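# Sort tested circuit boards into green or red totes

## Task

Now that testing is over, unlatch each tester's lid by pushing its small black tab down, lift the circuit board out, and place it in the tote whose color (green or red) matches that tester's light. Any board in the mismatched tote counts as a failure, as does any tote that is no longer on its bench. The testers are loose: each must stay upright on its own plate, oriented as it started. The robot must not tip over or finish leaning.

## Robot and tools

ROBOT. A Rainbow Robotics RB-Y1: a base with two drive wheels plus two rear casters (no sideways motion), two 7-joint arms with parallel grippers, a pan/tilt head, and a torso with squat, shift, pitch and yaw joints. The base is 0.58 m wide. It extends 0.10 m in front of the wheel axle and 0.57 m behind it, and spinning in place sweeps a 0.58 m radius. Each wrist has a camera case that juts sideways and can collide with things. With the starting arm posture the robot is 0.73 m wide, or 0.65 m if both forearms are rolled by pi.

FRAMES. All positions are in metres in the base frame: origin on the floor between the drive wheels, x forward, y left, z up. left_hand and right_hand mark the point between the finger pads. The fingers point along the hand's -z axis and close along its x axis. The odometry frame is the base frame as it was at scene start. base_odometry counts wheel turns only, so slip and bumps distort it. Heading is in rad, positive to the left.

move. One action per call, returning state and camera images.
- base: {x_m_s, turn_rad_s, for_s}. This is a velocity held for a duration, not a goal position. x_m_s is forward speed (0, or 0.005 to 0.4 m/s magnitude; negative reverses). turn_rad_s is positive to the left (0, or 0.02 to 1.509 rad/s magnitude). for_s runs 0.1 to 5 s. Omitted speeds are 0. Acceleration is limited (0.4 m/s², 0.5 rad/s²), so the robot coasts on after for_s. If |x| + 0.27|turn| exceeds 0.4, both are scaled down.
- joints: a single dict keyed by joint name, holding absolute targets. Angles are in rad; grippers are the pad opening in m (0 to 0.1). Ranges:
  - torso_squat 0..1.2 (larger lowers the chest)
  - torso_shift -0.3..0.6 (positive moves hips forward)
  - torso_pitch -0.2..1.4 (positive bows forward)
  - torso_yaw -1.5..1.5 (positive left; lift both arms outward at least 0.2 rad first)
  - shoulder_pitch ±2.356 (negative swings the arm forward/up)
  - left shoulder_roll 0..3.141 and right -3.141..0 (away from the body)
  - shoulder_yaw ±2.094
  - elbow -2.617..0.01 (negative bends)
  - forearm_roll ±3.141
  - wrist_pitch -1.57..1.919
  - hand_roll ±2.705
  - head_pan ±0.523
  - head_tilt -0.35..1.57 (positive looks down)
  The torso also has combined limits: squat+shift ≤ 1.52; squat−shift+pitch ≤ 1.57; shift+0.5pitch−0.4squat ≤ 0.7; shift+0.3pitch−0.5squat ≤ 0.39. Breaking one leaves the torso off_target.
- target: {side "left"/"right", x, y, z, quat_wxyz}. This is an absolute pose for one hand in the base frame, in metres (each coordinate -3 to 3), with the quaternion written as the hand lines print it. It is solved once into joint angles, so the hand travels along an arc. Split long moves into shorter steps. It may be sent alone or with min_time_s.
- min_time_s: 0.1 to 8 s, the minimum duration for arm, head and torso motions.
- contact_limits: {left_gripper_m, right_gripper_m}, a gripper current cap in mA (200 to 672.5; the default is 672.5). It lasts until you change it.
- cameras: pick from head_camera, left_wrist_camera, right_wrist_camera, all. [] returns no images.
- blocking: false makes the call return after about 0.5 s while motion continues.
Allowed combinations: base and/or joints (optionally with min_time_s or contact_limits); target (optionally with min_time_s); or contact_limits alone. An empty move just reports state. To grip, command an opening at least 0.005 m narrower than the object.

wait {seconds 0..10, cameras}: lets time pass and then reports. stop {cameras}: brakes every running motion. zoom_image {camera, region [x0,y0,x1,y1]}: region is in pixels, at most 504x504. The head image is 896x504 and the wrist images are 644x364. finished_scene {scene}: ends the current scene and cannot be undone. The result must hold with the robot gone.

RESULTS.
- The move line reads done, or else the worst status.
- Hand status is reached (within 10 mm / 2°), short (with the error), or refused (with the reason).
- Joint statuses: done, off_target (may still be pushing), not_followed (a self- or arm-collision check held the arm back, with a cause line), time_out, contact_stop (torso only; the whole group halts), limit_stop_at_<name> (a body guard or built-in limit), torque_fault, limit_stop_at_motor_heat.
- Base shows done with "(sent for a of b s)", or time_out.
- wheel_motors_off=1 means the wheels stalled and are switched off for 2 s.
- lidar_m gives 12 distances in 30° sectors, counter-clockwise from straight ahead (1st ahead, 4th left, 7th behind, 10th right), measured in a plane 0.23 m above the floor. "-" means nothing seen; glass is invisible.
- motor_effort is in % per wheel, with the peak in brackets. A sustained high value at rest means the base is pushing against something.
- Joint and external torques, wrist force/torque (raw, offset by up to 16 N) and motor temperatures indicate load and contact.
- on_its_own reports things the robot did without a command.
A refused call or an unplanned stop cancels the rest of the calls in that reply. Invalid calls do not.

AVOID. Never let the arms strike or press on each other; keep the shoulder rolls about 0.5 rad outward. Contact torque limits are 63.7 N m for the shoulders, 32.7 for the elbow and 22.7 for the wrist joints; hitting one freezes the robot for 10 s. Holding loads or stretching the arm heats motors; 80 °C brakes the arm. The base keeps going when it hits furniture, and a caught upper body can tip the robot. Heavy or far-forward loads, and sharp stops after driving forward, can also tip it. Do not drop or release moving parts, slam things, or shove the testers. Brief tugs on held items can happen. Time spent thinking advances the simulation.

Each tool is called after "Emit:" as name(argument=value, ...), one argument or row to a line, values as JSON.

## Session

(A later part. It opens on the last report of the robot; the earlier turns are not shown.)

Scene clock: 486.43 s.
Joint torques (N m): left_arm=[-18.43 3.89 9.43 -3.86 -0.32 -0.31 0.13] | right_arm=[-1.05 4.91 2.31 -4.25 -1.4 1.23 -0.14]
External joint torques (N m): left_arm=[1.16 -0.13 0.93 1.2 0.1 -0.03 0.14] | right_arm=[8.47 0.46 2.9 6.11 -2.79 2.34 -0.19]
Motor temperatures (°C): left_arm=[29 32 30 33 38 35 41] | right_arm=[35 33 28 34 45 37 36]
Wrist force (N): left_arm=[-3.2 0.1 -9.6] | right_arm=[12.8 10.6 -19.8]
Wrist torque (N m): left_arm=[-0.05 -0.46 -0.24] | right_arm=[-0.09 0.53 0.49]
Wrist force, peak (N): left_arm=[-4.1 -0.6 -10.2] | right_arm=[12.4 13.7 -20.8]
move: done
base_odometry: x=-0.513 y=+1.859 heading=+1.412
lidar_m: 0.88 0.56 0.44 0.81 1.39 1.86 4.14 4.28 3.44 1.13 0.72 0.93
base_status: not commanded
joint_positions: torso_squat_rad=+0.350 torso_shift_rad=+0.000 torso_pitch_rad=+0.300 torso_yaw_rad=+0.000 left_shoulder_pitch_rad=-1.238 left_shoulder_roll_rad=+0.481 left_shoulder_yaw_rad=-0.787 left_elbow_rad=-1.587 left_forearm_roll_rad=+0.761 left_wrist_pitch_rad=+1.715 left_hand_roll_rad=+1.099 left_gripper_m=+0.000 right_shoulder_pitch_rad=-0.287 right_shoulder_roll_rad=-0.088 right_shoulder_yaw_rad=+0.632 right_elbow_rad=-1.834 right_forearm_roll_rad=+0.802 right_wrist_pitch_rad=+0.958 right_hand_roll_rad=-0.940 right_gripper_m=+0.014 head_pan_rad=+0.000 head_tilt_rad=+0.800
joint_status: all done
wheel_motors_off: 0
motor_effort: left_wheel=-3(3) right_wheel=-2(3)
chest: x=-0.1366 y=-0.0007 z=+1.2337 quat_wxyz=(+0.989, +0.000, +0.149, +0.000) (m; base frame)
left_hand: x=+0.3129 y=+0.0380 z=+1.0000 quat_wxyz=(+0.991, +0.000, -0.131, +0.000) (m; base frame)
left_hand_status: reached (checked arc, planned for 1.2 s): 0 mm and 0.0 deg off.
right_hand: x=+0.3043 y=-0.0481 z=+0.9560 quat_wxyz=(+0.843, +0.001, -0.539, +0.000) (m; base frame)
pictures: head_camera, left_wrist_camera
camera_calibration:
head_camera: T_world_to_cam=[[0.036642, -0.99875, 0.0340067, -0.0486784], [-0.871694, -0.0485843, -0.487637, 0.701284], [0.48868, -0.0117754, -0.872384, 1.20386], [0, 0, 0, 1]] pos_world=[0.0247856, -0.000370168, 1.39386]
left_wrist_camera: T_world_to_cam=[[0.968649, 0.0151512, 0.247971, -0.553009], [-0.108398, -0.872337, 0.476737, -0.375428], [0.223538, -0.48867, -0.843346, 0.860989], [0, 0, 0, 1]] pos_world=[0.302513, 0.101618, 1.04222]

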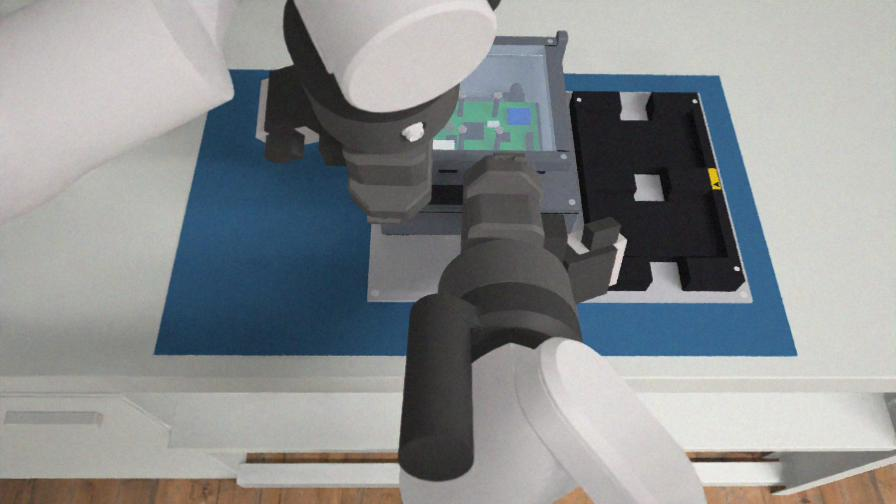

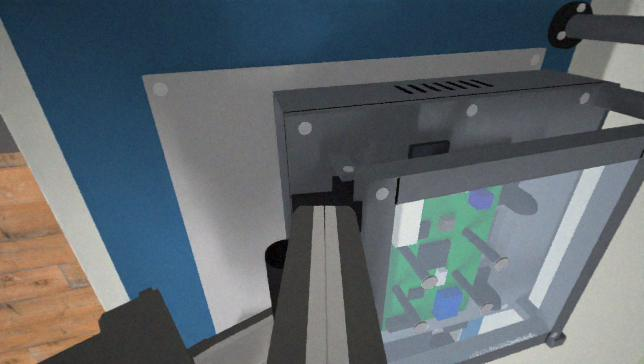

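Emit:
move(
  target={"side":"left","x":0.314,"y":0.038,"z":0.978,"quat_wxyz":[0.991,0,-0.131,0]},
  cameras=[],
)

Emit:
move(
  target={"side":"left","x":0.315,"y":0.038,"z":0.967,"quat_wxyz":[0.991,0,-0.131,0]},
  cameras=["left_wrist_camera"],
)

Emit:
move(
  target={"side":"right","x":0.306,"y":-0.048,"z":0.982,"quat_wxyz":[0.8434,0,-0.5373,0]},
  cameras=["head_camera","right_wrist_camera"],
)

Scene clock: 493.47 s.
Joint torques (N m): left_arm=[-18.83 2.72 8.06 -4.56 -0.19 -0.44 -0.1] | right_arm=[-1.01 4.97 2.28 -4.43 -1.26 1.11 -0.16]
External joint torques (N m): left_arm=[0.65 -1.08 -0.3 0.72 0.23 -0.15 -0.09] | right_arm=[8.5 0.52 2.87 5.94 -2.66 2.22 -0.21]
Motor temperatures (°C): left_arm=[29 32 30 33 38 35 41] | right_arm=[35 33 28 33 45 37 36]
Wrist force (N): left_arm=[-3.3 0.2 -9.8] | right_arm=[12.6 10.7 -20.0]
Wrist torque (N m): left_arm=[-0.05 -0.48 -0.24] | right_arm=[-0.10 0.50 0.48]
Wrist force, peak (N): left_arm=[-3.5 0.5 -11.5] | right_arm=[11.5 11.2 -21.6]
move: done
base_odometry: x=-0.513 y=+1.859 heading=+1.412
lidar_m: 0.88 0.55 0.44 0.82 1.39 1.87 4.14 4.29 3.45 1.14 0.73 0.93
base_status: not commanded
joint_positions: torso_squat_rad=+0.350 torso_shift_rad=+0.000 torso_pitch_rad=+0.300 torso_yaw_rad=+0.000 left_shoulder_pitch_rad=-1.209 left_shoulder_roll_rad=+0.469 left_shoulder_yaw_rad=-0.813 left_elbow_rad=-1.550 left_forearm_roll_rad=+0.730 left_wrist_pitch_rad=+1.660 left_hand_roll_rad=+1.088 left_gripper_m=+0.000 right_shoulder_pitch_rad=-0.287 right_shoulder_roll_rad=-0.088 right_shoulder_yaw_rad=+0.632 right_elbow_rad=-1.834 right_forearm_roll_rad=+0.802 right_wrist_pitch_rad=+0.958 right_hand_roll_rad=-0.940 right_gripper_m=+0.014 head_pan_rad=+0.000 head_tilt_rad=+0.800
joint_status: all done
wheel_motors_off: 0
motor_effort: left_wheel=-3(3) right_wheel=-2(3)
chest: x=-0.1366 y=-0.0007 z=+1.2337 quat_wxyz=(+0.989, +0.000, +0.149, +0.000) (m; base frame)
left_hand: x=+0.3141 y=+0.0381 z=+0.9780 quat_wxyz=(+0.991, +0.000, -0.131, +0.000) (m; base frame)
left_hand_status: reached (checked arc, planned for 0.2 s): 0 mm and 0.0 deg off.
right_hand: x=+0.3043 y=-0.0481 z=+0.9559 quat_wxyz=(+0.843, +0.001, -0.539, +0.000) (m; base frame)
pictures: none
No camera images: "cameras" was empty.

Scene clock: 494.30 s.
Joint torques (N m): left_arm=[-3.78 3.62 0.1 4.96 -1.41 -3.38 -0.04] | right_arm=[2.33 4.93 5.24 -5.4 -1.44 1.43 0.05]
External joint torques (N m): left_arm=[15.7 -0.1 -8.22 10.32 -0.99 -3.08 -0.02] | right_arm=[11.9 0.49 5.85 4.97 -2.84 2.54 0]
Motor temperatures (°C): left_arm=[29 32 30 33 38 35 41] | right_arm=[35 33 28 33 45 37 36]
Wrist force (N): left_arm=[-15.4 9.3 52.8] | right_arm=[15.2 12.6 -36.6]
Wrist torque (N m): left_arm=[0.08 -0.63 -0.22] | right_arm=[-0.37 0.60 0.21]
Wrist force, peak (N): left_arm=[-29.3 16.3 84.7] | right_arm=[20.1 10.3 -59.8]
move: done
base_odometry: x=-0.513 y=+1.859 heading=+1.412
lidar_m: 0.88 0.55 0.44 0.81 1.39 1.86 4.15 4.28 3.45 1.13 0.73 0.94
base_status: not commanded
joint_positions: torso_squat_rad=+0.350 torso_shift_rad=-0.001 torso_pitch_rad=+0.298 torso_yaw_rad=+0.000 left_shoulder_pitch_rad=-1.199 left_shoulder_roll_rad=+0.463 left_shoulder_yaw_rad=-0.823 left_elbow_rad=-1.532 left_forearm_roll_rad=+0.717 left_wrist_pitch_rad=+1.633 left_hand_roll_rad=+1.081 left_gripper_m=+0.000 right_shoulder_pitch_rad=-0.288 right_shoulder_roll_rad=-0.088 right_shoulder_yaw_rad=+0.631 right_elbow_rad=-1.834 right_forearm_roll_rad=+0.802 right_wrist_pitch_rad=+0.957 right_hand_roll_rad=-0.940 right_gripper_m=+0.014 head_pan_rad=+0.000 head_tilt_rad=+0.800
joint_status: all done
wheel_motors_off: 0
motor_effort: left_wheel=+3(4) right_wheel=-4(8)
chest: x=-0.1376 y=-0.0006 z=+1.2338 quat_wxyz=(+0.989, +0.000, +0.148, +0.000) (m; base frame)
left_hand: x=+0.3150 y=+0.0373 z=+0.9708 quat_wxyz=(+0.991, -0.001, -0.134, -0.001) (m; base frame)
left_hand_status: reached (checked arc, planned for 0.2 s): 4 mm and 0.4 deg off.
right_hand: x=+0.3042 y=-0.0481 z=+0.9571 quat_wxyz=(+0.842, +0.000, -0.540, +0.000) (m; base frame)
pictures: left_wrist_camera
camera_calibration:
left_wrist_camera: T_world_to_cam=[[0.96712, 0.014244, 0.253922, -0.553], [-0.1127, -0.871041, 0.478107, -0.361905], [0.227986, -0.491004, -0.840796, 0.831722], [0, 0, 0, 1]] pos_world=[0.304409, 0.101021, 1.01276]

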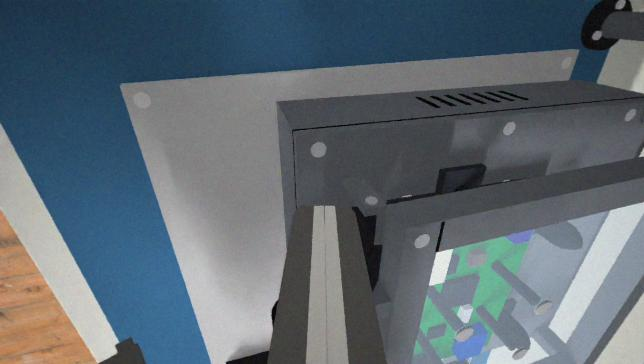

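Scene clock: 495.10 s.
Joint torques (N m): left_arm=[-2.85 3.64 -0.05 5.46 -1.53 -3.21 -0.07] | right_arm=[-5.35 6.32 1.87 -11.4 1.39 0.37 0.09]
External joint torques (N m): left_arm=[16.63 -0.08 -8.37 10.83 -1.11 -2.9 -0.05] | right_arm=[4.51 1.9 2.52 -1.13 0.02 1.61 0.04]
Motor temperatures (°C): left_arm=[29 32 30 33 38 35 41] | right_arm=[35 33 28 33 45 37 36]
Wrist force (N): left_arm=[-16.1 8.5 55.4] | right_arm=[1.6 18.4 -40.3]
Wrist torque (N m): left_arm=[0.04 -0.71 -0.23] | right_arm=[-0.22 0.90 0.21]
Wrist force, peak (N): left_arm=[-17.9 8.9 60.4] | right_arm=[5.9 17.4 -44.6]
move: done
base_odometry: x=-0.513 y=+1.859 heading=+1.412
lidar_m: 0.88 0.55 0.44 0.82 1.39 1.86 4.14 4.27 3.44 1.14 0.73 0.93
base_status: not commanded
joint_positions: torso_squat_rad=+0.350 torso_shift_rad=-0.001 torso_pitch_rad=+0.298 torso_yaw_rad=+0.000 left_shoulder_pitch_rad=-1.200 left_shoulder_roll_rad=+0.463 left_shoulder_yaw_rad=-0.823 left_elbow_rad=-1.532 left_forearm_roll_rad=+0.717 left_wrist_pitch_rad=+1.633 left_hand_roll_rad=+1.081 left_gripper_m=+0.000 right_shoulder_pitch_rad=-0.308 right_shoulder_roll_rad=-0.082 right_shoulder_yaw_rad=+0.621 right_elbow_rad=-1.915 right_forearm_roll_rad=+0.744 right_wrist_pitch_rad=+1.031 right_hand_roll_rad=-0.851 right_gripper_m=+0.014 head_pan_rad=+0.000 head_tilt_rad=+0.800
joint_status: all done
wheel_motors_off: 0
motor_effort: left_wheel=+2(4) right_wheel=-3(5)
chest: x=-0.1376 y=-0.0006 z=+1.2338 quat_wxyz=(+0.989, +0.000, +0.148, +0.000) (m; base frame)
left_hand: x=+0.3150 y=+0.0372 z=+0.9708 quat_wxyz=(+0.991, -0.001, -0.134, -0.001) (m; base frame)
right_hand: x=+0.3064 y=-0.0480 z=+0.9822 quat_wxyz=(+0.843, +0.000, -0.538, +0.000) (m; base frame)
right_hand_status: reached (checked arc, planned for 0.3 s): 0 mm and 0.1 deg off.
pictures: head_camera, right_wrist_camera
camera_calibration:
head_camera: T_world_to_cam=[[0.036887, -0.998736, 0.0341312, -0.0486381], [-0.870814, -0.0488796, -0.489177, 0.702516], [0.490227, -0.0116777, -0.871517, 1.20359], [0, 0, 0, 1]] pos_world=[0.023525, -0.000182806, 1.39426]
right_wrist_camera: T_world_to_cam=[[-0.406173, 0.0199641, -0.913578, 1.02519], [-0.398198, 0.89598, 0.196617, 0.00516721], [0.822473, 0.443645, -0.355973, 0.190625], [0, 0, 0, 1]] pos_world=[0.261678, -0.109666, 1.00343]

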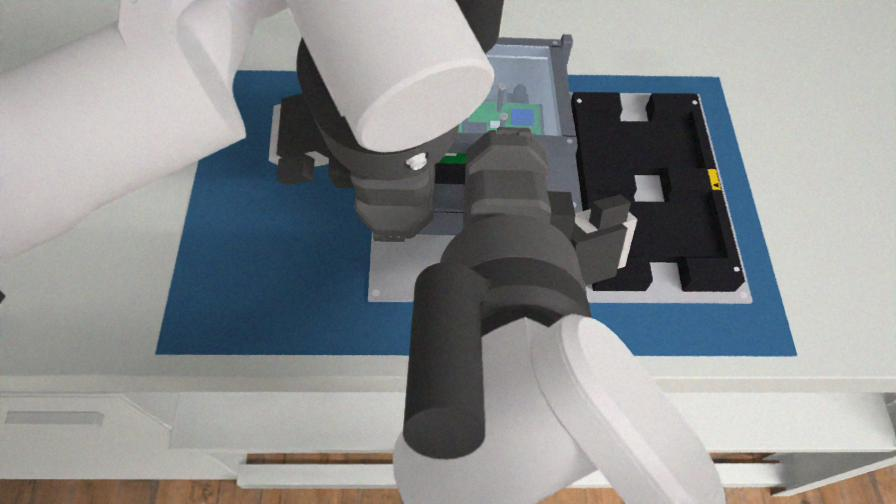

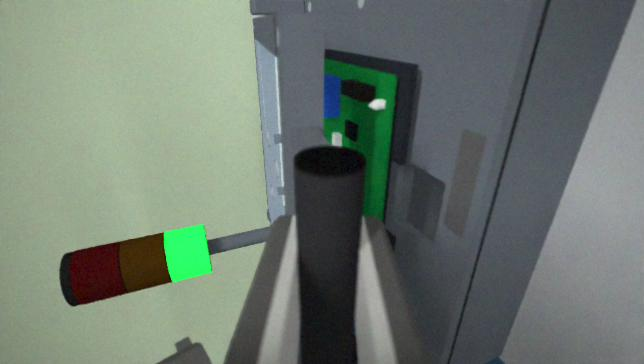

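Emit:
move(
  target={"side":"left","x":0.305,"y":0.05,"z":1.03,"quat_wxyz":[0.991,0,-0.131,0]},
  cameras=[],
)

Emit:
move(
  target={"side":"left","x":0.25,"y":0.16,"z":1.10,"quat_wxyz":[0.924,0,-0.383,0]},
  cameras=[],
)

Emit:
move(
  target={"side":"right","x":0.311,"y":-0.048,"z":1.01,"quat_wxyz":[0.887,0,-0.462,0]},
  cameras=[],
)

Emit:
move(
  target={"side":"right","x":0.321,"y":-0.048,"z":1.039,"quat_wxyz":[0.94,0,-0.342,0]},
  cameras=["head_camera","right_wrist_camera"],
)

Scene clock: 515.77 s.
Joint torques (N m): left_arm=[-17.49 5.01 8.13 -3.91 -0.3 -0.34 0.21] | right_arm=[-8.41 5.77 -0.5 -9.86 1.64 -1.28 0.15]
External joint torques (N m): left_arm=[1.89 0.53 -0.55 0.73 0.11 -0.06 0.22] | right_arm=[1.4 1.33 0.13 0.4 0.27 -0.04 0.1]
Motor temperatures (°C): left_arm=[29 32 30 33 38 35 41] | right_arm=[35 33 28 34 45 37 36]
Wrist force (N): left_arm=[-3.3 0.0 -9.3] | right_arm=[-4.6 13.8 -11.5]
Wrist torque (N m): left_arm=[-0.06 -0.50 -0.23] | right_arm=[-0.24 0.70 0.21]
Wrist force, peak (N): left_arm=[-16.0 8.0 55.4] | right_arm=[1.6 18.5 -40.8]
move: done
base_odometry: x=-0.513 y=+1.859 heading=+1.412
lidar_m: 0.88 0.56 0.45 0.81 1.39 1.86 4.14 4.29 3.45 1.14 0.72 0.93
base_status: not commanded
joint_positions: torso_squat_rad=+0.350 torso_shift_rad=+0.000 torso_pitch_rad=+0.300 torso_yaw_rad=+0.000 left_shoulder_pitch_rad=-1.254 left_shoulder_roll_rad=+0.530 left_shoulder_yaw_rad=-0.745 left_elbow_rad=-1.678 left_forearm_roll_rad=+0.814 left_wrist_pitch_rad=+1.794 left_hand_roll_rad=+1.118 left_gripper_m=+0.000 right_shoulder_pitch_rad=-0.308 right_shoulder_roll_rad=-0.082 right_shoulder_yaw_rad=+0.621 right_elbow_rad=-1.915 right_forearm_roll_rad=+0.744 right_wrist_pitch_rad=+1.031 right_hand_roll_rad=-0.851 right_gripper_m=+0.014 head_pan_rad=+0.000 head_tilt_rad=+0.800
joint_status: all done
wheel_motors_off: 0
motor_effort: left_wheel=+0(3) right_wheel=-2(5)
chest: x=-0.1367 y=-0.0007 z=+1.2337 quat_wxyz=(+0.989, +0.000, +0.149, +0.000) (m; base frame)
left_hand: x=+0.3060 y=+0.0496 z=+1.0288 quat_wxyz=(+0.991, +0.000, -0.130, -0.001) (m; base frame)
left_hand_status: reached (checked arc, planned for 0.4 s): 2 mm and 0.1 deg off.
right_hand: x=+0.3065 y=-0.0481 z=+0.9811 quat_wxyz=(+0.844, +0.000, -0.537, +0.000) (m; base frame)
pictures: none
No camera images: "cameras" was empty.

Scene clock: 517.33 s.
Joint torques (N m): left_arm=[-11.23 7.24 7.18 -2.51 -0.93 -0.51 -0.03] | right_arm=[-8.57 5.49 -0.75 -10.32 1.67 -1.43 0.11]
External joint torques (N m): left_arm=[1.02 0.16 -0.86 0.4 0.39 -0.28 0.01] | right_arm=[1.24 1.05 -0.12 -0.05 0.31 -0.19 0.06]
Motor temperatures (°C): left_arm=[29 32 30 33 38 35 41] | right_arm=[35 33 28 34 45 37 36]
Wrist force (N): left_arm=[-6.1 -0.1 -8.0] | right_arm=[-4.4 12.7 -15.4]
Wrist torque (N m): left_arm=[-0.02 -0.62 -0.21] | right_arm=[-0.20 0.68 0.22]
Wrist force, peak (N): left_arm=[-7.9 0.9 -8.2] | right_arm=[-5.7 12.2 -17.5]
move: done
base_odometry: x=-0.513 y=+1.859 heading=+1.412
lidar_m: 0.88 0.55 0.44 0.82 1.39 1.86 4.15 4.28 3.45 1.13 0.72 0.93
base_status: not commanded
joint_positions: torso_squat_rad=+0.350 torso_shift_rad=+0.000 torso_pitch_rad=+0.300 torso_yaw_rad=+0.000 left_shoulder_pitch_rad=-0.988 left_shoulder_roll_rad=+1.073 left_shoulder_yaw_rad=-0.776 left_elbow_rad=-2.555 left_forearm_roll_rad=+0.494 left_wrist_pitch_rad=+1.752 left_hand_roll_rad=+1.421 left_gripper_m=+0.000 right_shoulder_pitch_rad=-0.307 right_shoulder_roll_rad=-0.082 right_shoulder_yaw_rad=+0.621 right_elbow_rad=-1.915 right_forearm_roll_rad=+0.744 right_wrist_pitch_rad=+1.031 right_hand_roll_rad=-0.851 right_gripper_m=+0.014 head_pan_rad=+0.000 head_tilt_rad=+0.800
joint_status: all done
wheel_motors_off: 0
motor_effort: left_wheel=+0(2) right_wheel=-1(2)
chest: x=-0.1366 y=-0.0007 z=+1.2337 quat_wxyz=(+0.989, +0.000, +0.149, +0.000) (m; base frame)
left_hand: x=+0.2497 y=+0.1596 z=+1.1005 quat_wxyz=(+0.925, +0.001, -0.381, -0.001) (m; base frame)
left_hand_status: reached (checked arc, planned for 1.2 s): 1 mm and 0.3 deg off.
right_hand: x=+0.3065 y=-0.0481 z=+0.9810 quat_wxyz=(+0.844, +0.000, -0.537, +0.000) (m; base frame)
pictures: none
No camera images: "cameras" was empty.

Scene clock: 518.23 s.
Joint torques (N m): left_arm=[-11.09 7.09 6.96 -2.56 -0.9 -0.4 -0.01] | right_arm=[-11.54 8.37 1.01 -9.91 0.22 -2.49 -0.03]
External joint torques (N m): left_arm=[1.17 0.02 -1.08 0.36 0.42 -0.17 0.02] | right_arm=[0.03 3.87 1.46 -0.27 -0.89 -1.08 -0.07]
Motor temperatures (°C): left_arm=[29 32 30 33 38 35 41] | right_arm=[35 33 28 34 45 37 36]
Wrist force (N): left_arm=[-6.1 -0.3 -7.9] | right_arm=[-4.7 7.6 -16.5]
Wrist torque (N m): left_arm=[0.02 -0.61 -0.20] | right_arm=[-0.42 0.56 0.26]
Wrist force, peak (N): left_arm=[-6.4 -0.1 -8.0] | right_arm=[-5.2 19.2 -16.8]
move: done
base_odometry: x=-0.513 y=+1.859 heading=+1.412
lidar_m: 0.88 0.56 0.44 0.82 1.39 1.86 4.14 4.28 3.45 1.13 0.73 0.93
base_status: not commanded
joint_positions: torso_squat_rad=+0.350 torso_shift_rad=+0.000 torso_pitch_rad=+0.300 torso_yaw_rad=+0.000 left_shoulder_pitch_rad=-0.988 left_shoulder_roll_rad=+1.073 left_shoulder_yaw_rad=-0.776 left_elbow_rad=-2.555 left_forearm_roll_rad=+0.494 left_wrist_pitch_rad=+1.752 left_hand_roll_rad=+1.421 left_gripper_m=+0.000 right_shoulder_pitch_rad=-0.426 right_shoulder_roll_rad=-0.015 right_shoulder_yaw_rad=+0.522 right_elbow_rad=-2.017 right_forearm_roll_rad=+0.513 right_wrist_pitch_rad=+1.318 right_hand_roll_rad=-0.603 right_gripper_m=+0.014 head_pan_rad=+0.000 head_tilt_rad=+0.800
joint_status: all done
wheel_motors_off: 0
motor_effort: left_wheel=+2(2) right_wheel=+1(2)
chest: x=-0.1365 y=-0.0008 z=+1.2337 quat_wxyz=(+0.989, +0.000, +0.149, +0.000) (m; base frame)
left_hand: x=+0.2497 y=+0.1595 z=+1.1004 quat_wxyz=(+0.925, +0.001, -0.381, -0.001) (m; base frame)
right_hand: x=+0.3111 y=-0.0486 z=+1.0097 quat_wxyz=(+0.887, -0.001, -0.462, +0.000) (m; base frame)
right_hand_status: reached (checked arc, planned for 0.5 s): 1 mm and 0.1 deg off.
pictures: none
No camera images: "cameras" was empty.

Scene clock: 519.30 s.
Joint torques (N m): left_arm=[-11.32 7.3 7.12 -2.62 -0.99 -0.43 0.04] | right_arm=[-13.47 6.21 -1.07 -7.47 -0.02 -0.79 0.16]
External joint torques (N m): left_arm=[0.93 0.23 -0.92 0.29 0.33 -0.2 0.08] | right_arm=[2.03 3.63 0.16 0.96 -0.84 0.39 0.13]
Motor temperatures (°C): left_arm=[29 32 30 33 38 35 41] | right_arm=[35 33 28 34 45 37 36]
Wrist force (N): left_arm=[-6.3 -0.2 -7.7] | right_arm=[0.2 9.6 -15.7]
Wrist torque (N m): left_arm=[0.02 -0.64 -0.21] | right_arm=[-0.20 0.13 0.20]
Wrist force, peak (N): left_arm=[-6.2 -0.1 -8.2] | right_arm=[-2.2 11.2 -24.0]
move: done
base_odometry: x=-0.513 y=+1.859 heading=+1.412
lidar_m: 0.87 0.55 0.45 0.82 1.39 1.86 4.14 4.27 3.45 1.14 0.73 0.93
base_status: not commanded
joint_positions: torso_squat_rad=+0.350 torso_shift_rad=+0.000 torso_pitch_rad=+0.300 torso_yaw_rad=+0.000 left_shoulder_pitch_rad=-0.988 left_shoulder_roll_rad=+1.073 left_shoulder_yaw_rad=-0.776 left_elbow_rad=-2.555 left_forearm_roll_rad=+0.494 left_wrist_pitch_rad=+1.752 left_hand_roll_rad=+1.421 left_gripper_m=+0.000 right_shoulder_pitch_rad=-0.725 right_shoulder_roll_rad=-0.001 right_shoulder_yaw_rad=+0.366 right_elbow_rad=-1.967 right_forearm_roll_rad=+0.248 right_wrist_pitch_rad=+1.734 right_hand_roll_rad=-0.513 right_gripper_m=+0.014 head_pan_rad=+0.000 head_tilt_rad=+0.800
joint_status: all done
wheel_motors_off: 0
motor_effort: left_wheel=+0(3) right_wheel=-1(2)
chest: x=-0.1364 y=-0.0008 z=+1.2337 quat_wxyz=(+0.989, +0.000, +0.150, +0.000) (m; base frame)
left_hand: x=+0.2498 y=+0.1596 z=+1.1004 quat_wxyz=(+0.925, +0.001, -0.381, -0.001) (m; base frame)
right_hand: x=+0.3212 y=-0.0483 z=+1.0392 quat_wxyz=(+0.940, +0.000, -0.342, +0.000) (m; base frame)
right_hand_status: reached (checked arc, planned for 0.6 s): 0 mm and 0.1 deg off.
pictures: head_camera, right_wrist_camera
camera_calibration:
head_camera: T_world_to_cam=[[0.0366302, -0.998752, 0.0339546, -0.0486513], [-0.871851, -0.0485447, -0.48736, 0.701034], [0.4884, -0.0117513, -0.872541, 1.20393], [0, 0, 0, 1]] pos_world=[0.0249807, -0.000411294, 1.39379]
right_wrist_camera: T_world_to_cam=[[-0.75445, 0.0202572, -0.656044, 0.927484], [-0.277223, 0.896159, 0.346477, -0.194534], [0.594939, 0.44327, -0.670492, 0.598763], [0, 0, 0, 1]] pos_world=[0.289585, -0.109869, 1.07734]

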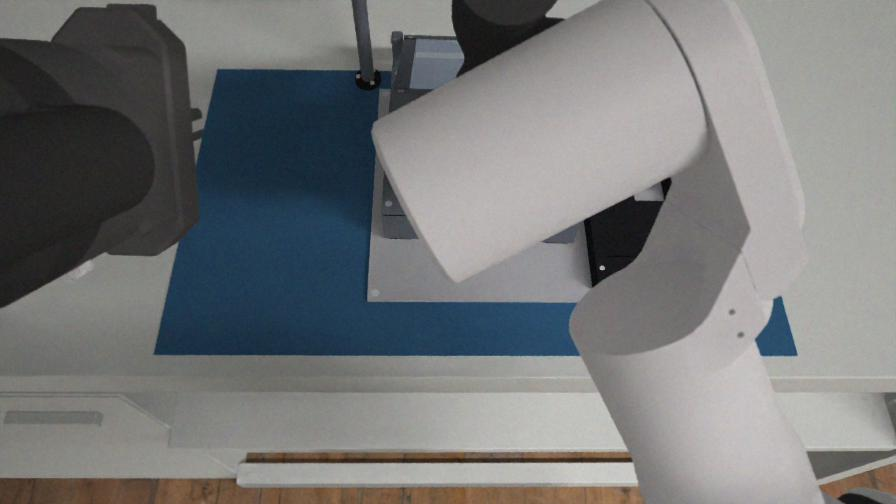

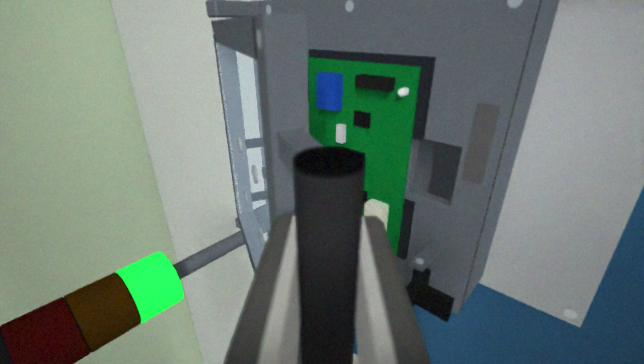

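Emit:
move(
  target={"side":"right","x":0.345,"y":-0.048,"z":1.074,"quat_wxyz":[0.9537,0,-0.3007,0]},
  cameras=[],
)

Emit:
move(
  target={"side":"right","x":0.377,"y":-0.048,"z":1.103,"quat_wxyz":[0.966,0,-0.259,0]},
  cameras=[],
)

Emit:
move(
  target={"side":"right","x":0.416,"y":-0.048,"z":1.121,"quat_wxyz":[0.966,0,-0.259,0]},
  cameras=["right_wrist_camera","left_wrist_camera","head_camera"],
)

Scene clock: 527.50 s.
Joint torques (N m): left_arm=[-11.17 7.22 6.97 -2.57 -0.88 -0.47 -0.03] | right_arm=[-18.2 1.16 -2.22 -7.88 0.87 -0.74 0.33]
External joint torques (N m): left_arm=[1.08 0.14 -1.07 0.35 0.44 -0.24 0.01] | right_arm=[0.09 0.56 -0.77 0.02 0.19 0.34 0.29]
Motor temperatures (°C): left_arm=[29 32 30 33 38 35 41] | right_arm=[35 33 28 34 45 37 36]
Wrist force (N): left_arm=[-6.2 -0.2 -7.9] | right_arm=[0.4 13.8 -17.8]
Wrist torque (N m): left_arm=[0.02 -0.63 -0.20] | right_arm=[0.05 0.61 0.34]
Wrist force, peak (N): left_arm=[-6.5 -0.2 -8.0] | right_arm=[-2.8 15.5 -19.5]
move: done
base_odometry: x=-0.513 y=+1.859 heading=+1.412
lidar_m: 0.88 0.56 0.44 0.82 1.39 1.87 4.14 4.28 3.44 1.14 0.72 0.93
base_status: not commanded
joint_positions: torso_squat_rad=+0.350 torso_shift_rad=+0.000 torso_pitch_rad=+0.300 torso_yaw_rad=+0.000 left_shoulder_pitch_rad=-0.988 left_shoulder_roll_rad=+1.073 left_shoulder_yaw_rad=-0.776 left_elbow_rad=-2.555 left_forearm_roll_rad=+0.494 left_wrist_pitch_rad=+1.752 left_hand_roll_rad=+1.421 left_gripper_m=+0.000 right_shoulder_pitch_rad=-0.940 right_shoulder_roll_rad=+0.000 right_shoulder_yaw_rad=+0.241 right_elbow_rad=-1.846 right_forearm_roll_rad=+0.141 right_wrist_pitch_rad=+1.874 right_hand_roll_rad=-0.480 right_gripper_m=+0.014 head_pan_rad=+0.000 head_tilt_rad=+0.800
joint_status: all done
wheel_motors_off: 0
motor_effort: left_wheel=+1(1) right_wheel=+2(3)
chest: x=-0.1365 y=-0.0008 z=+1.2337 quat_wxyz=(+0.989, +0.000, +0.149, +0.000) (m; base frame)
left_hand: x=+0.2497 y=+0.1596 z=+1.1004 quat_wxyz=(+0.925, +0.001, -0.381, -0.001) (m; base frame)
right_hand: x=+0.3444 y=-0.0480 z=+1.0742 quat_wxyz=(+0.954, +0.001, -0.301, +0.000) (m; base frame)
right_hand_status: reached (checked arc, planned for 0.5 s): 1 mm and 0.1 deg off.
pictures: none
No camera images: "cameras" was empty.

Scene clock: 528.47 s.
Joint torques (N m): left_arm=[-11.22 7.08 7.06 -2.52 -0.94 -0.4 -0.08] | right_arm=[-20.06 -2.91 -2.69 -7.74 1.32 -1.82 0.23]
External joint torques (N m): left_arm=[1.03 0 -0.98 0.39 0.38 -0.17 -0.04] | right_arm=[0.98 -1.2 -1.51 0.14 0.74 -0.84 0.2]
Motor temperatures (°C): left_arm=[29 32 30 33 38 35 41] | right_arm=[35 33 28 34 45 37 36]
Wrist force (N): left_arm=[-6.2 0.1 -7.9] | right_arm=[-4.4 13.3 -11.0]
Wrist torque (N m): left_arm=[-0.02 -0.62 -0.21] | right_arm=[-0.15 1.13 0.41]
Wrist force, peak (N): left_arm=[-6.3 -0.3 -8.2] | right_arm=[-1.1 14.7 -20.6]
move: done
base_odometry: x=-0.513 y=+1.859 heading=+1.412
lidar_m: 0.88 0.55 0.45 0.81 1.38 1.85 4.14 4.28 3.45 1.14 0.72 0.93
base_status: not commanded
joint_positions: torso_squat_rad=+0.350 torso_shift_rad=+0.000 torso_pitch_rad=+0.300 torso_yaw_rad=+0.000 left_shoulder_pitch_rad=-0.988 left_shoulder_roll_rad=+1.073 left_shoulder_yaw_rad=-0.776 left_elbow_rad=-2.555 left_forearm_roll_rad=+0.494 left_wrist_pitch_rad=+1.752 left_hand_roll_rad=+1.421 left_gripper_m=+0.000 right_shoulder_pitch_rad=-1.150 right_shoulder_roll_rad=+0.001 right_shoulder_yaw_rad=+0.100 right_elbow_rad=-1.634 right_forearm_roll_rad=+0.076 right_wrist_pitch_rad=+1.919 right_hand_roll_rad=-0.430 right_gripper_m=+0.014 head_pan_rad=+0.000 head_tilt_rad=+0.800
joint_status: all done
wheel_motors_off: 0
motor_effort: left_wheel=+0(3) right_wheel=+1(3)
chest: x=-0.1366 y=-0.0007 z=+1.2337 quat_wxyz=(+0.989, +0.000, +0.149, +0.000) (m; base frame)
left_hand: x=+0.2496 y=+0.1596 z=+1.1005 quat_wxyz=(+0.925, +0.001, -0.381, -0.001) (m; base frame)
right_hand: x=+0.3760 y=-0.0477 z=+1.1033 quat_wxyz=(+0.965, +0.003, -0.264, +0.001) (m; base frame)
right_hand_status: reached (checked arc, planned for 0.5 s): 1 mm and 0.6 deg off.
pictures: none
No camera images: "cameras" was empty.

Scene clock: 529.40 s.
Joint torques (N m): left_arm=[-11.23 7.09 7.12 -2.53 -0.89 -0.33 -0.04] | right_arm=[-14.1 -6.5 -2.46 -2.62 1.22 -2.06 0.42]
External joint torques (N m): left_arm=[1.04 0.02 -0.92 0.37 0.43 -0.1 0] | right_arm=[8.96 -2.72 -1.3 5.67 0.63 -1.07 0.39]
Motor temperatures (°C): left_arm=[29 32 30 33 38 35 41] | right_arm=[35 33 28 34 45 37 36]
Wrist force (N): left_arm=[-6.4 -0.1 -8.0] | right_arm=[-3.9 12.9 13.2]
Wrist torque (N m): left_arm=[0.01 -0.64 -0.20] | right_arm=[-0.03 1.15 0.40]
Wrist force, peak (N): left_arm=[-6.4 -0.3 -8.1] | right_arm=[-1.5 9.0 40.3]
move: done
base_odometry: x=-0.513 y=+1.859 heading=+1.412
lidar_m: 0.88 0.56 0.45 0.82 1.39 1.86 4.15 4.29 3.46 1.14 0.72 0.93
base_status: not commanded
joint_positions: torso_squat_rad=+0.350 torso_shift_rad=-0.001 torso_pitch_rad=+0.299 torso_yaw_rad=+0.000 left_shoulder_pitch_rad=-0.988 left_shoulder_roll_rad=+1.073 left_shoulder_yaw_rad=-0.776 left_elbow_rad=-2.555 left_forearm_roll_rad=+0.494 left_wrist_pitch_rad=+1.752 left_hand_roll_rad=+1.421 left_gripper_m=+0.000 right_shoulder_pitch_rad=-1.310 right_shoulder_roll_rad=-0.030 right_shoulder_yaw_rad=+0.028 right_elbow_rad=-1.402 right_forearm_roll_rad=+0.044 right_wrist_pitch_rad=+1.840 right_hand_roll_rad=-0.412 right_gripper_m=+0.014 head_pan_rad=+0.000 head_tilt_rad=+0.800
joint_status: all done
wheel_motors_off: 0
motor_effort: left_wheel=+2(6) right_wheel=+3(7)
chest: x=-0.1373 y=-0.0007 z=+1.2337 quat_wxyz=(+0.989, +0.000, +0.149, +0.000) (m; base frame)
left_hand: x=+0.2491 y=+0.1596 z=+1.1010 quat_wxyz=(+0.924, +0.001, -0.382, -0.001) (m; base frame)
right_hand: x=+0.4147 y=-0.0474 z=+1.1231 quat_wxyz=(+0.965, +0.001, -0.262, +0.001) (m; base frame)
right_hand_status: reached (checked arc, planned for 0.6 s): 3 mm and 0.4 deg off.
pictures: head_camera, left_wrist_camera, right_wrist_camera
camera_calibration:
head_camera: T_world_to_cam=[[0.0365865, -0.998751, 0.0340354, -0.0487062], [-0.871195, -0.048562, -0.48853, 0.701897], [0.489573, -0.0117778, -0.871883, 1.20375], [0, 0, 0, 1]] pos_world=[0.0239473, -0.000382323, 1.39408]
left_wrist_camera: T_world_to_cam=[[0.717364, 0.012897, 0.696579, -0.949036], [-0.331192, -0.87332, 0.357244, -0.137173], [0.612944, -0.486975, -0.622218, 0.679077], [0, 0, 0, 1]] pos_world=[0.219138, 0.223138, 1.13262]
right_wrist_camera: T_world_to_cam=[[-0.853925, 0.0196817, -0.520024, 0.941538], [-0.217173, 0.89463, 0.390478, -0.27288], [0.472914, 0.446374, -0.759673, 0.749874], [0, 0, 0, 1]] pos_world=[0.390114, -0.109129, 1.16583]

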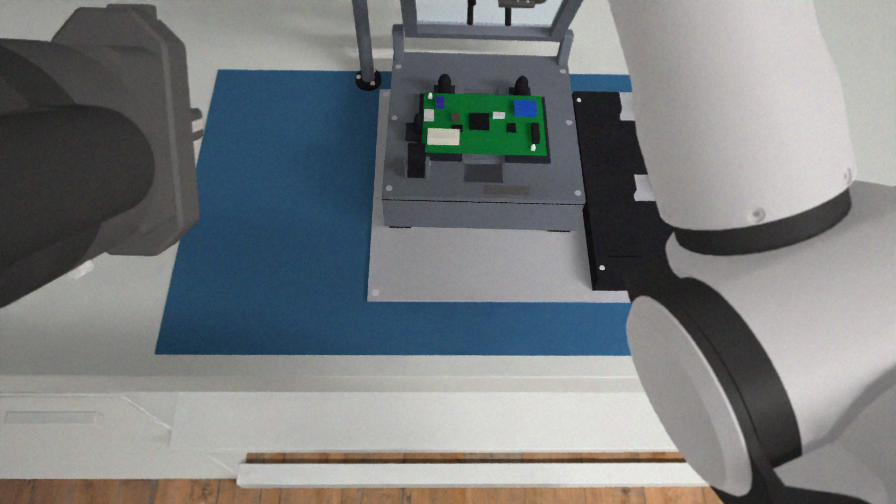

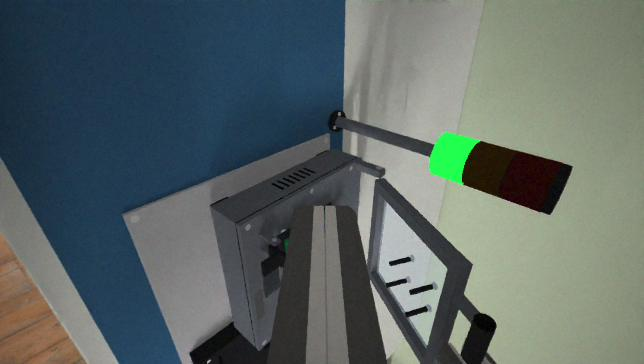

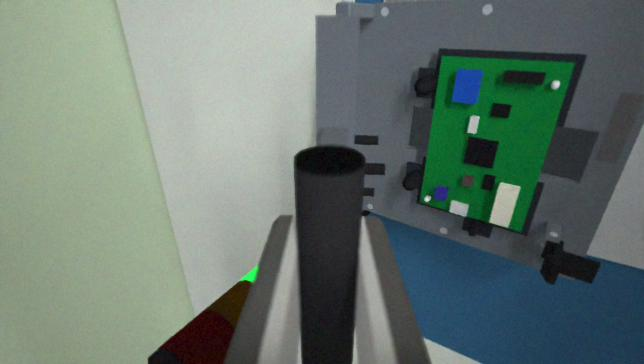

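Emit:
move(
  target={"side":"right","x":0.438,"y":-0.048,"z":1.132,"quat_wxyz":[0.954,0,-0.3,0]},
  cameras=["right_wrist_camera","left_wrist_camera","head_camera"],
)

Scene clock: 536.67 s.
Joint torques (N m): left_arm=[-11.17 7.28 7.04 -2.41 -1.03 -0.28 -0.02] | right_arm=[-16.04 -7.04 -1.32 -3.11 1.4 -0.98 0.23]
External joint torques (N m): left_arm=[1.1 0.21 -1 0.5 0.29 -0.05 0.02] | right_arm=[7.69 -2.85 -0.02 5.4 0.74 0.14 0.2]
Motor temperatures (°C): left_arm=[29 32 30 33 38 35 41] | right_arm=[35 33 28 34 45 37 36]
Wrist force (N): left_arm=[-6.2 -0.1 -7.7] | right_arm=[-0.3 14.0 3.3]
Wrist torque (N m): left_arm=[0.01 -0.64 -0.20] | right_arm=[0.00 1.00 0.34]
Wrist force, peak (N): left_arm=[-6.4 -0.1 -8.2] | right_arm=[-3.9 13.5 12.8]
move: done
base_odometry: x=-0.513 y=+1.859 heading=+1.412
lidar_m: 0.88 0.56 0.44 0.81 1.39 1.86 4.14 4.28 3.45 1.14 0.72 0.93
base_status: not commanded
joint_positions: torso_squat_rad=+0.350 torso_shift_rad=+0.000 torso_pitch_rad=+0.299 torso_yaw_rad=+0.000 left_shoulder_pitch_rad=-0.988 left_shoulder_roll_rad=+1.073 left_shoulder_yaw_rad=-0.776 left_elbow_rad=-2.555 left_forearm_roll_rad=+0.494 left_wrist_pitch_rad=+1.752 left_hand_roll_rad=+1.421 left_gripper_m=+0.000 right_shoulder_pitch_rad=-1.333 right_shoulder_roll_rad=-0.045 right_shoulder_yaw_rad=+0.033 right_elbow_rad=-1.354 right_forearm_roll_rad=+0.057 right_wrist_pitch_rad=+1.739 right_hand_roll_rad=-0.415 right_gripper_m=+0.014 head_pan_rad=+0.000 head_tilt_rad=+0.800
joint_status: all done
wheel_motors_off: 0
motor_effort: left_wheel=+3(4) right_wheel=+4(5)
chest: x=-0.1372 y=-0.0007 z=+1.2337 quat_wxyz=(+0.989, +0.000, +0.149, +0.000) (m; base frame)
left_hand: x=+0.2492 y=+0.1596 z=+1.1009 quat_wxyz=(+0.924, +0.001, -0.382, -0.001) (m; base frame)
right_hand: x=+0.4380 y=-0.0471 z=+1.1331 quat_wxyz=(+0.954, +0.001, -0.301, +0.001) (m; base frame)
right_hand_status: reached (checked arc, planned for 0.3 s): 1 mm and 0.2 deg off.
pictures: head_camera, left_wrist_camera, right_wrist_camera
camera_calibration:
head_camera: T_world_to_cam=[[0.0366216, -0.998747, 0.034105, -0.0487341], [-0.871259, -0.048625, -0.488409, 0.70183], [0.489455, -0.011828, -0.871948, 1.20376], [0, 0, 0, 1]] pos_world=[0.0240762, -0.000308547, 1.39405]
left_wrist_camera: T_world_to_cam=[[0.717461, 0.0129678, 0.696478, -0.94897], [-0.33112, -0.873302, 0.357355, -0.137212], [0.61287, -0.487006, -0.622266, 0.679085], [0, 0, 0, 1]] pos_world=[0.219225, 0.223197, 1.13254]
right_wrist_camera: T_world_to_cam=[[-0.80868, 0.0196938, -0.587919, 1.02381], [-0.247749, 0.895074, 0.37076, -0.236266], [0.533533, 0.445482, -0.718949, 0.673627], [0, 0, 0, 1]] pos_world=[0.409999, -0.108776, 1.17382]

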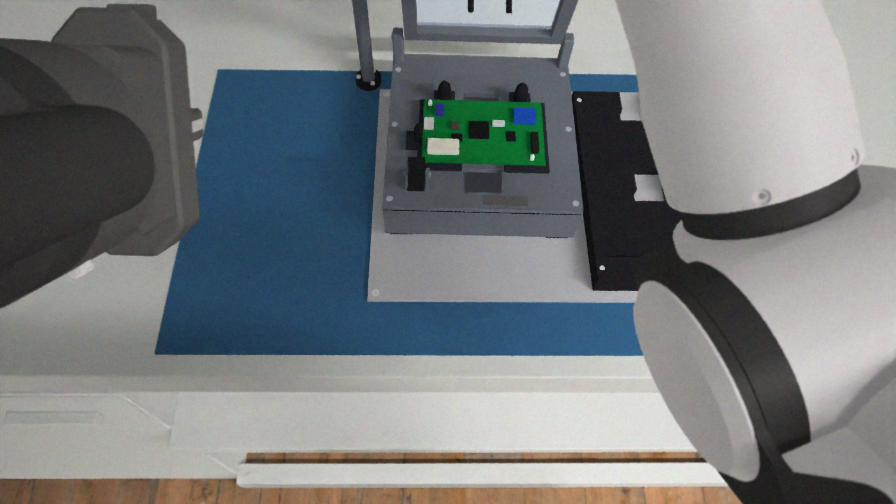

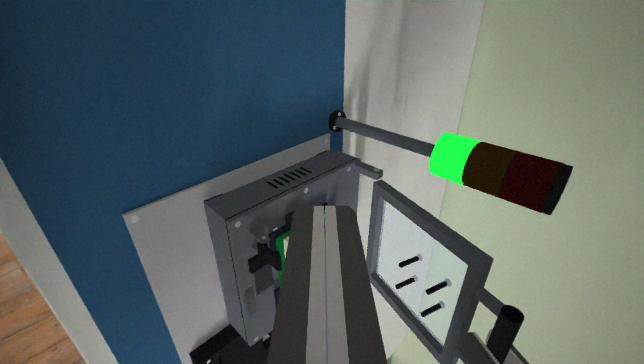

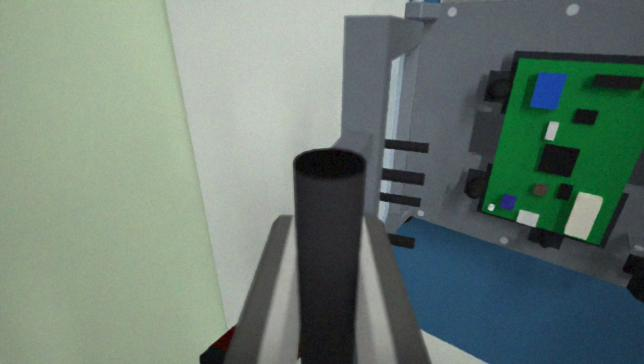

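Emit:
move(
  target={"side":"right","x":0.460,"y":-0.048,"z":1.134,"quat_wxyz":[0.940,0,-0.342,0]},
  cameras=["head_camera"],
)

Emit:
move(
  target={"side":"right","x":0.482,"y":-0.048,"z":1.134,"quat_wxyz":[0.924,0,-0.383,0]},
  cameras=["right_wrist_camera","left_wrist_camera","head_camera"],
)

Scene clock: 546.27 s.
Joint torques (N m): left_arm=[-11.31 7.23 7.18 -2.41 -0.94 -0.35 -0.04] | right_arm=[-13 -6.5 -1.28 -1.62 0.77 0.34 -0.07]
External joint torques (N m): left_arm=[0.95 0.15 -0.86 0.49 0.39 -0.12 0] | right_arm=[11.05 -2.17 0.17 7.18 0.03 1.58 -0.1]
Motor temperatures (°C): left_arm=[29 32 30 33 38 35 41] | right_arm=[35 34 28 33 45 37 36]
Wrist force (N): left_arm=[-6.3 -0.2 -7.9] | right_arm=[5.7 15.4 7.3]
Wrist torque (N m): left_arm=[0.03 -0.63 -0.19] | right_arm=[-0.04 0.96 0.22]
Wrist force, peak (N): left_arm=[-6.2 -0.1 -8.3] | right_arm=[0.8 17.0 12.4]
move: done
base_odometry: x=-0.513 y=+1.859 heading=+1.412
lidar_m: 0.88 0.56 0.44 0.82 1.40 1.86 4.14 4.28 3.45 1.14 0.72 0.93
base_status: not commanded
joint_positions: torso_squat_rad=+0.350 torso_shift_rad=+0.000 torso_pitch_rad=+0.299 torso_yaw_rad=+0.000 left_shoulder_pitch_rad=-0.988 left_shoulder_roll_rad=+1.073 left_shoulder_yaw_rad=-0.776 left_elbow_rad=-2.555 left_forearm_roll_rad=+0.494 left_wrist_pitch_rad=+1.752 left_hand_roll_rad=+1.421 left_gripper_m=+0.000 right_shoulder_pitch_rad=-1.328 right_shoulder_roll_rad=-0.056 right_shoulder_yaw_rad=+0.049 right_elbow_rad=-1.318 right_forearm_roll_rad=+0.079 right_wrist_pitch_rad=+1.616 right_hand_roll_rad=-0.425 right_gripper_m=+0.014 head_pan_rad=+0.000 head_tilt_rad=+0.800
joint_status: all done
wheel_motors_off: 0
motor_effort: left_wheel=+0(4) right_wheel=+2(5)
chest: x=-0.1372 y=-0.0007 z=+1.2337 quat_wxyz=(+0.989, +0.000, +0.149, +0.000) (m; base frame)
left_hand: x=+0.2492 y=+0.1597 z=+1.1009 quat_wxyz=(+0.924, +0.001, -0.382, -0.001) (m; base frame)
right_hand: x=+0.4601 y=-0.0470 z=+1.1360 quat_wxyz=(+0.939, +0.001, -0.344, +0.001) (m; base frame)
right_hand_status: reached (checked arc, planned for 0.3 s): 2 mm and 0.3 deg off.
pictures: head_camera
camera_calibration:
head_camera: T_world_to_cam=[[0.0366416, -0.998745, 0.0341333, -0.0487478], [-0.871235, -0.0486569, -0.488449, 0.701866], [0.489497, -0.0118406, -0.871925, 1.20375], [0, 0, 0, 1]] pos_world=[0.0240458, -0.000282955, 1.39407]

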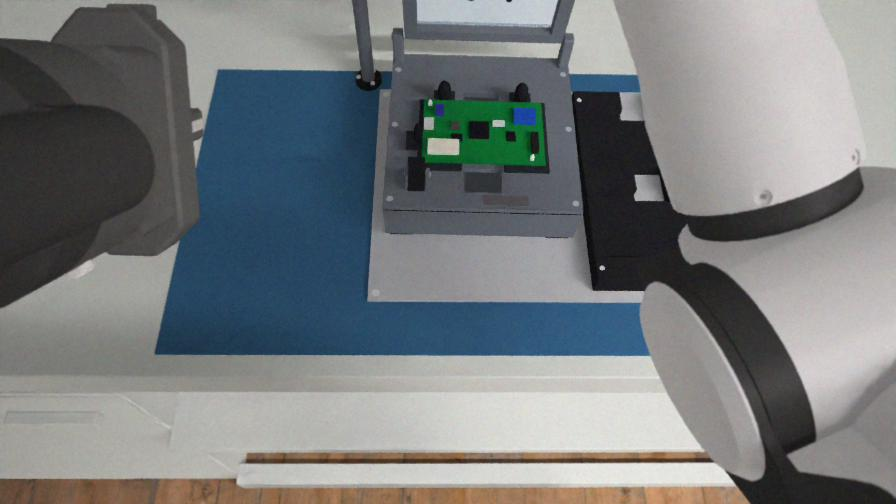

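Scene clock: 547.30 s.
Joint torques (N m): left_arm=[-11.31 7.06 6.95 -2.52 -0.98 -0.32 -0.08] | right_arm=[-11.21 -5.72 -1.16 -0.65 0.42 1.4 0.03]
External joint torques (N m): left_arm=[0.95 -0.01 -1.09 0.39 0.34 -0.09 -0.04] | right_arm=[13.17 -1.27 0.42 8.47 -0.4 2.75 -0.01]
Motor temperatures (°C): left_arm=[29 32 30 33 38 35 41] | right_arm=[35 34 28 33 45 37 36]
Wrist force (N): left_arm=[-6.1 -0.1 -8.0] | right_arm=[10.5 15.5 6.3]
Wrist torque (N m): left_arm=[0.00 -0.63 -0.21] | right_arm=[-0.06 0.85 0.18]
Wrist force, peak (N): left_arm=[-6.5 -0.1 -8.0] | right_arm=[8.8 16.3 15.1]
move: done
base_odometry: x=-0.513 y=+1.859 heading=+1.412
lidar_m: 0.88 0.56 0.44 0.82 1.39 1.86 4.14 4.28 3.45 1.14 0.72 0.93
base_status: not commanded
joint_positions: torso_squat_rad=+0.350 torso_shift_rad=+0.000 torso_pitch_rad=+0.299 torso_yaw_rad=+0.000 left_shoulder_pitch_rad=-0.988 left_shoulder_roll_rad=+1.073 left_shoulder_yaw_rad=-0.776 left_elbow_rad=-2.555 left_forearm_roll_rad=+0.494 left_wrist_pitch_rad=+1.752 left_hand_roll_rad=+1.421 left_gripper_m=+0.000 right_shoulder_pitch_rad=-1.322 right_shoulder_roll_rad=-0.067 right_shoulder_yaw_rad=+0.065 right_elbow_rad=-1.269 right_forearm_roll_rad=+0.102 right_wrist_pitch_rad=+1.481 right_hand_roll_rad=-0.442 right_gripper_m=+0.014 head_pan_rad=+0.000 head_tilt_rad=+0.800
joint_status: all done
wheel_motors_off: 0
motor_effort: left_wheel=+2(3) right_wheel=+2(4)
chest: x=-0.1372 y=-0.0007 z=+1.2337 quat_wxyz=(+0.989, +0.000, +0.149, +0.000) (m; base frame)
left_hand: x=+0.2492 y=+0.1597 z=+1.1009 quat_wxyz=(+0.924, +0.001, -0.382, -0.001) (m; base frame)
right_hand: x=+0.4822 y=-0.0470 z=+1.1366 quat_wxyz=(+0.923, +0.001, -0.385, +0.001) (m; base frame)
right_hand_status: reached (checked arc, planned for 0.3 s): 3 mm and 0.3 deg off.
pictures: head_camera, left_wrist_camera, right_wrist_camera
camera_calibration:
head_camera: T_world_to_cam=[[0.0366524, -0.998744, 0.0341497, -0.0487569], [-0.871206, -0.048675, -0.488499, 0.701922], [0.489548, -0.0118468, -0.871896, 1.20373], [0, 0, 0, 1]] pos_world=[0.0240226, -0.000269308, 1.39408]
left_wrist_camera: T_world_to_cam=[[0.717387, 0.013021, 0.696553, -0.949053], [-0.331127, -0.873299, 0.357357, -0.137206], [0.612952, -0.487011, -0.622182, 0.679034], [0, 0, 0, 1]] pos_world=[0.219191, 0.223233, 1.13258]
right_wrist_camera: T_world_to_cam=[[-0.690645, 0.0200283, -0.722916, 1.15813], [-0.31017, 0.894807, 0.321114, -0.140176], [0.653302, 0.446003, -0.611782, 0.473009], [0, 0, 0, 1]] pos_world=[0.447359, -0.108728, 1.17162]

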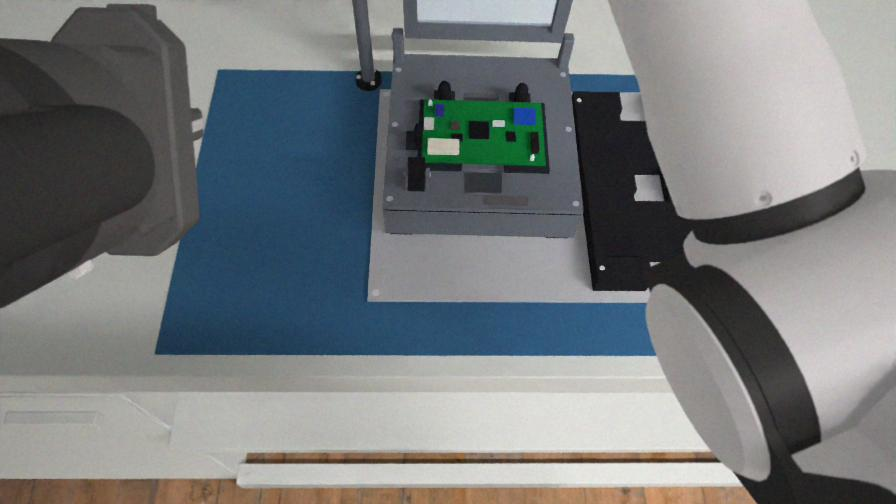

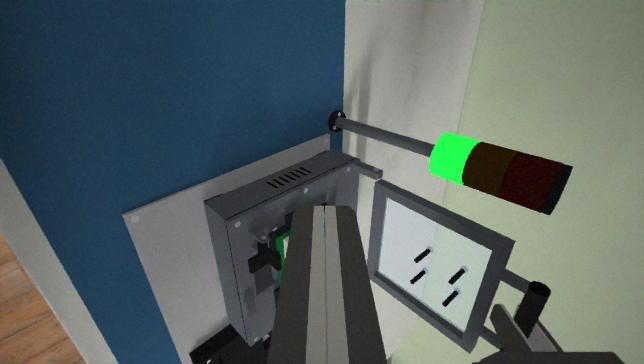

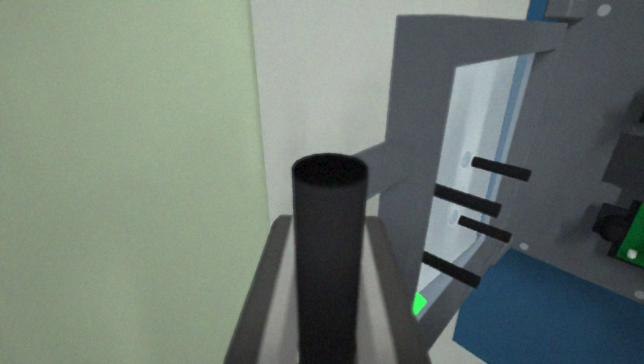

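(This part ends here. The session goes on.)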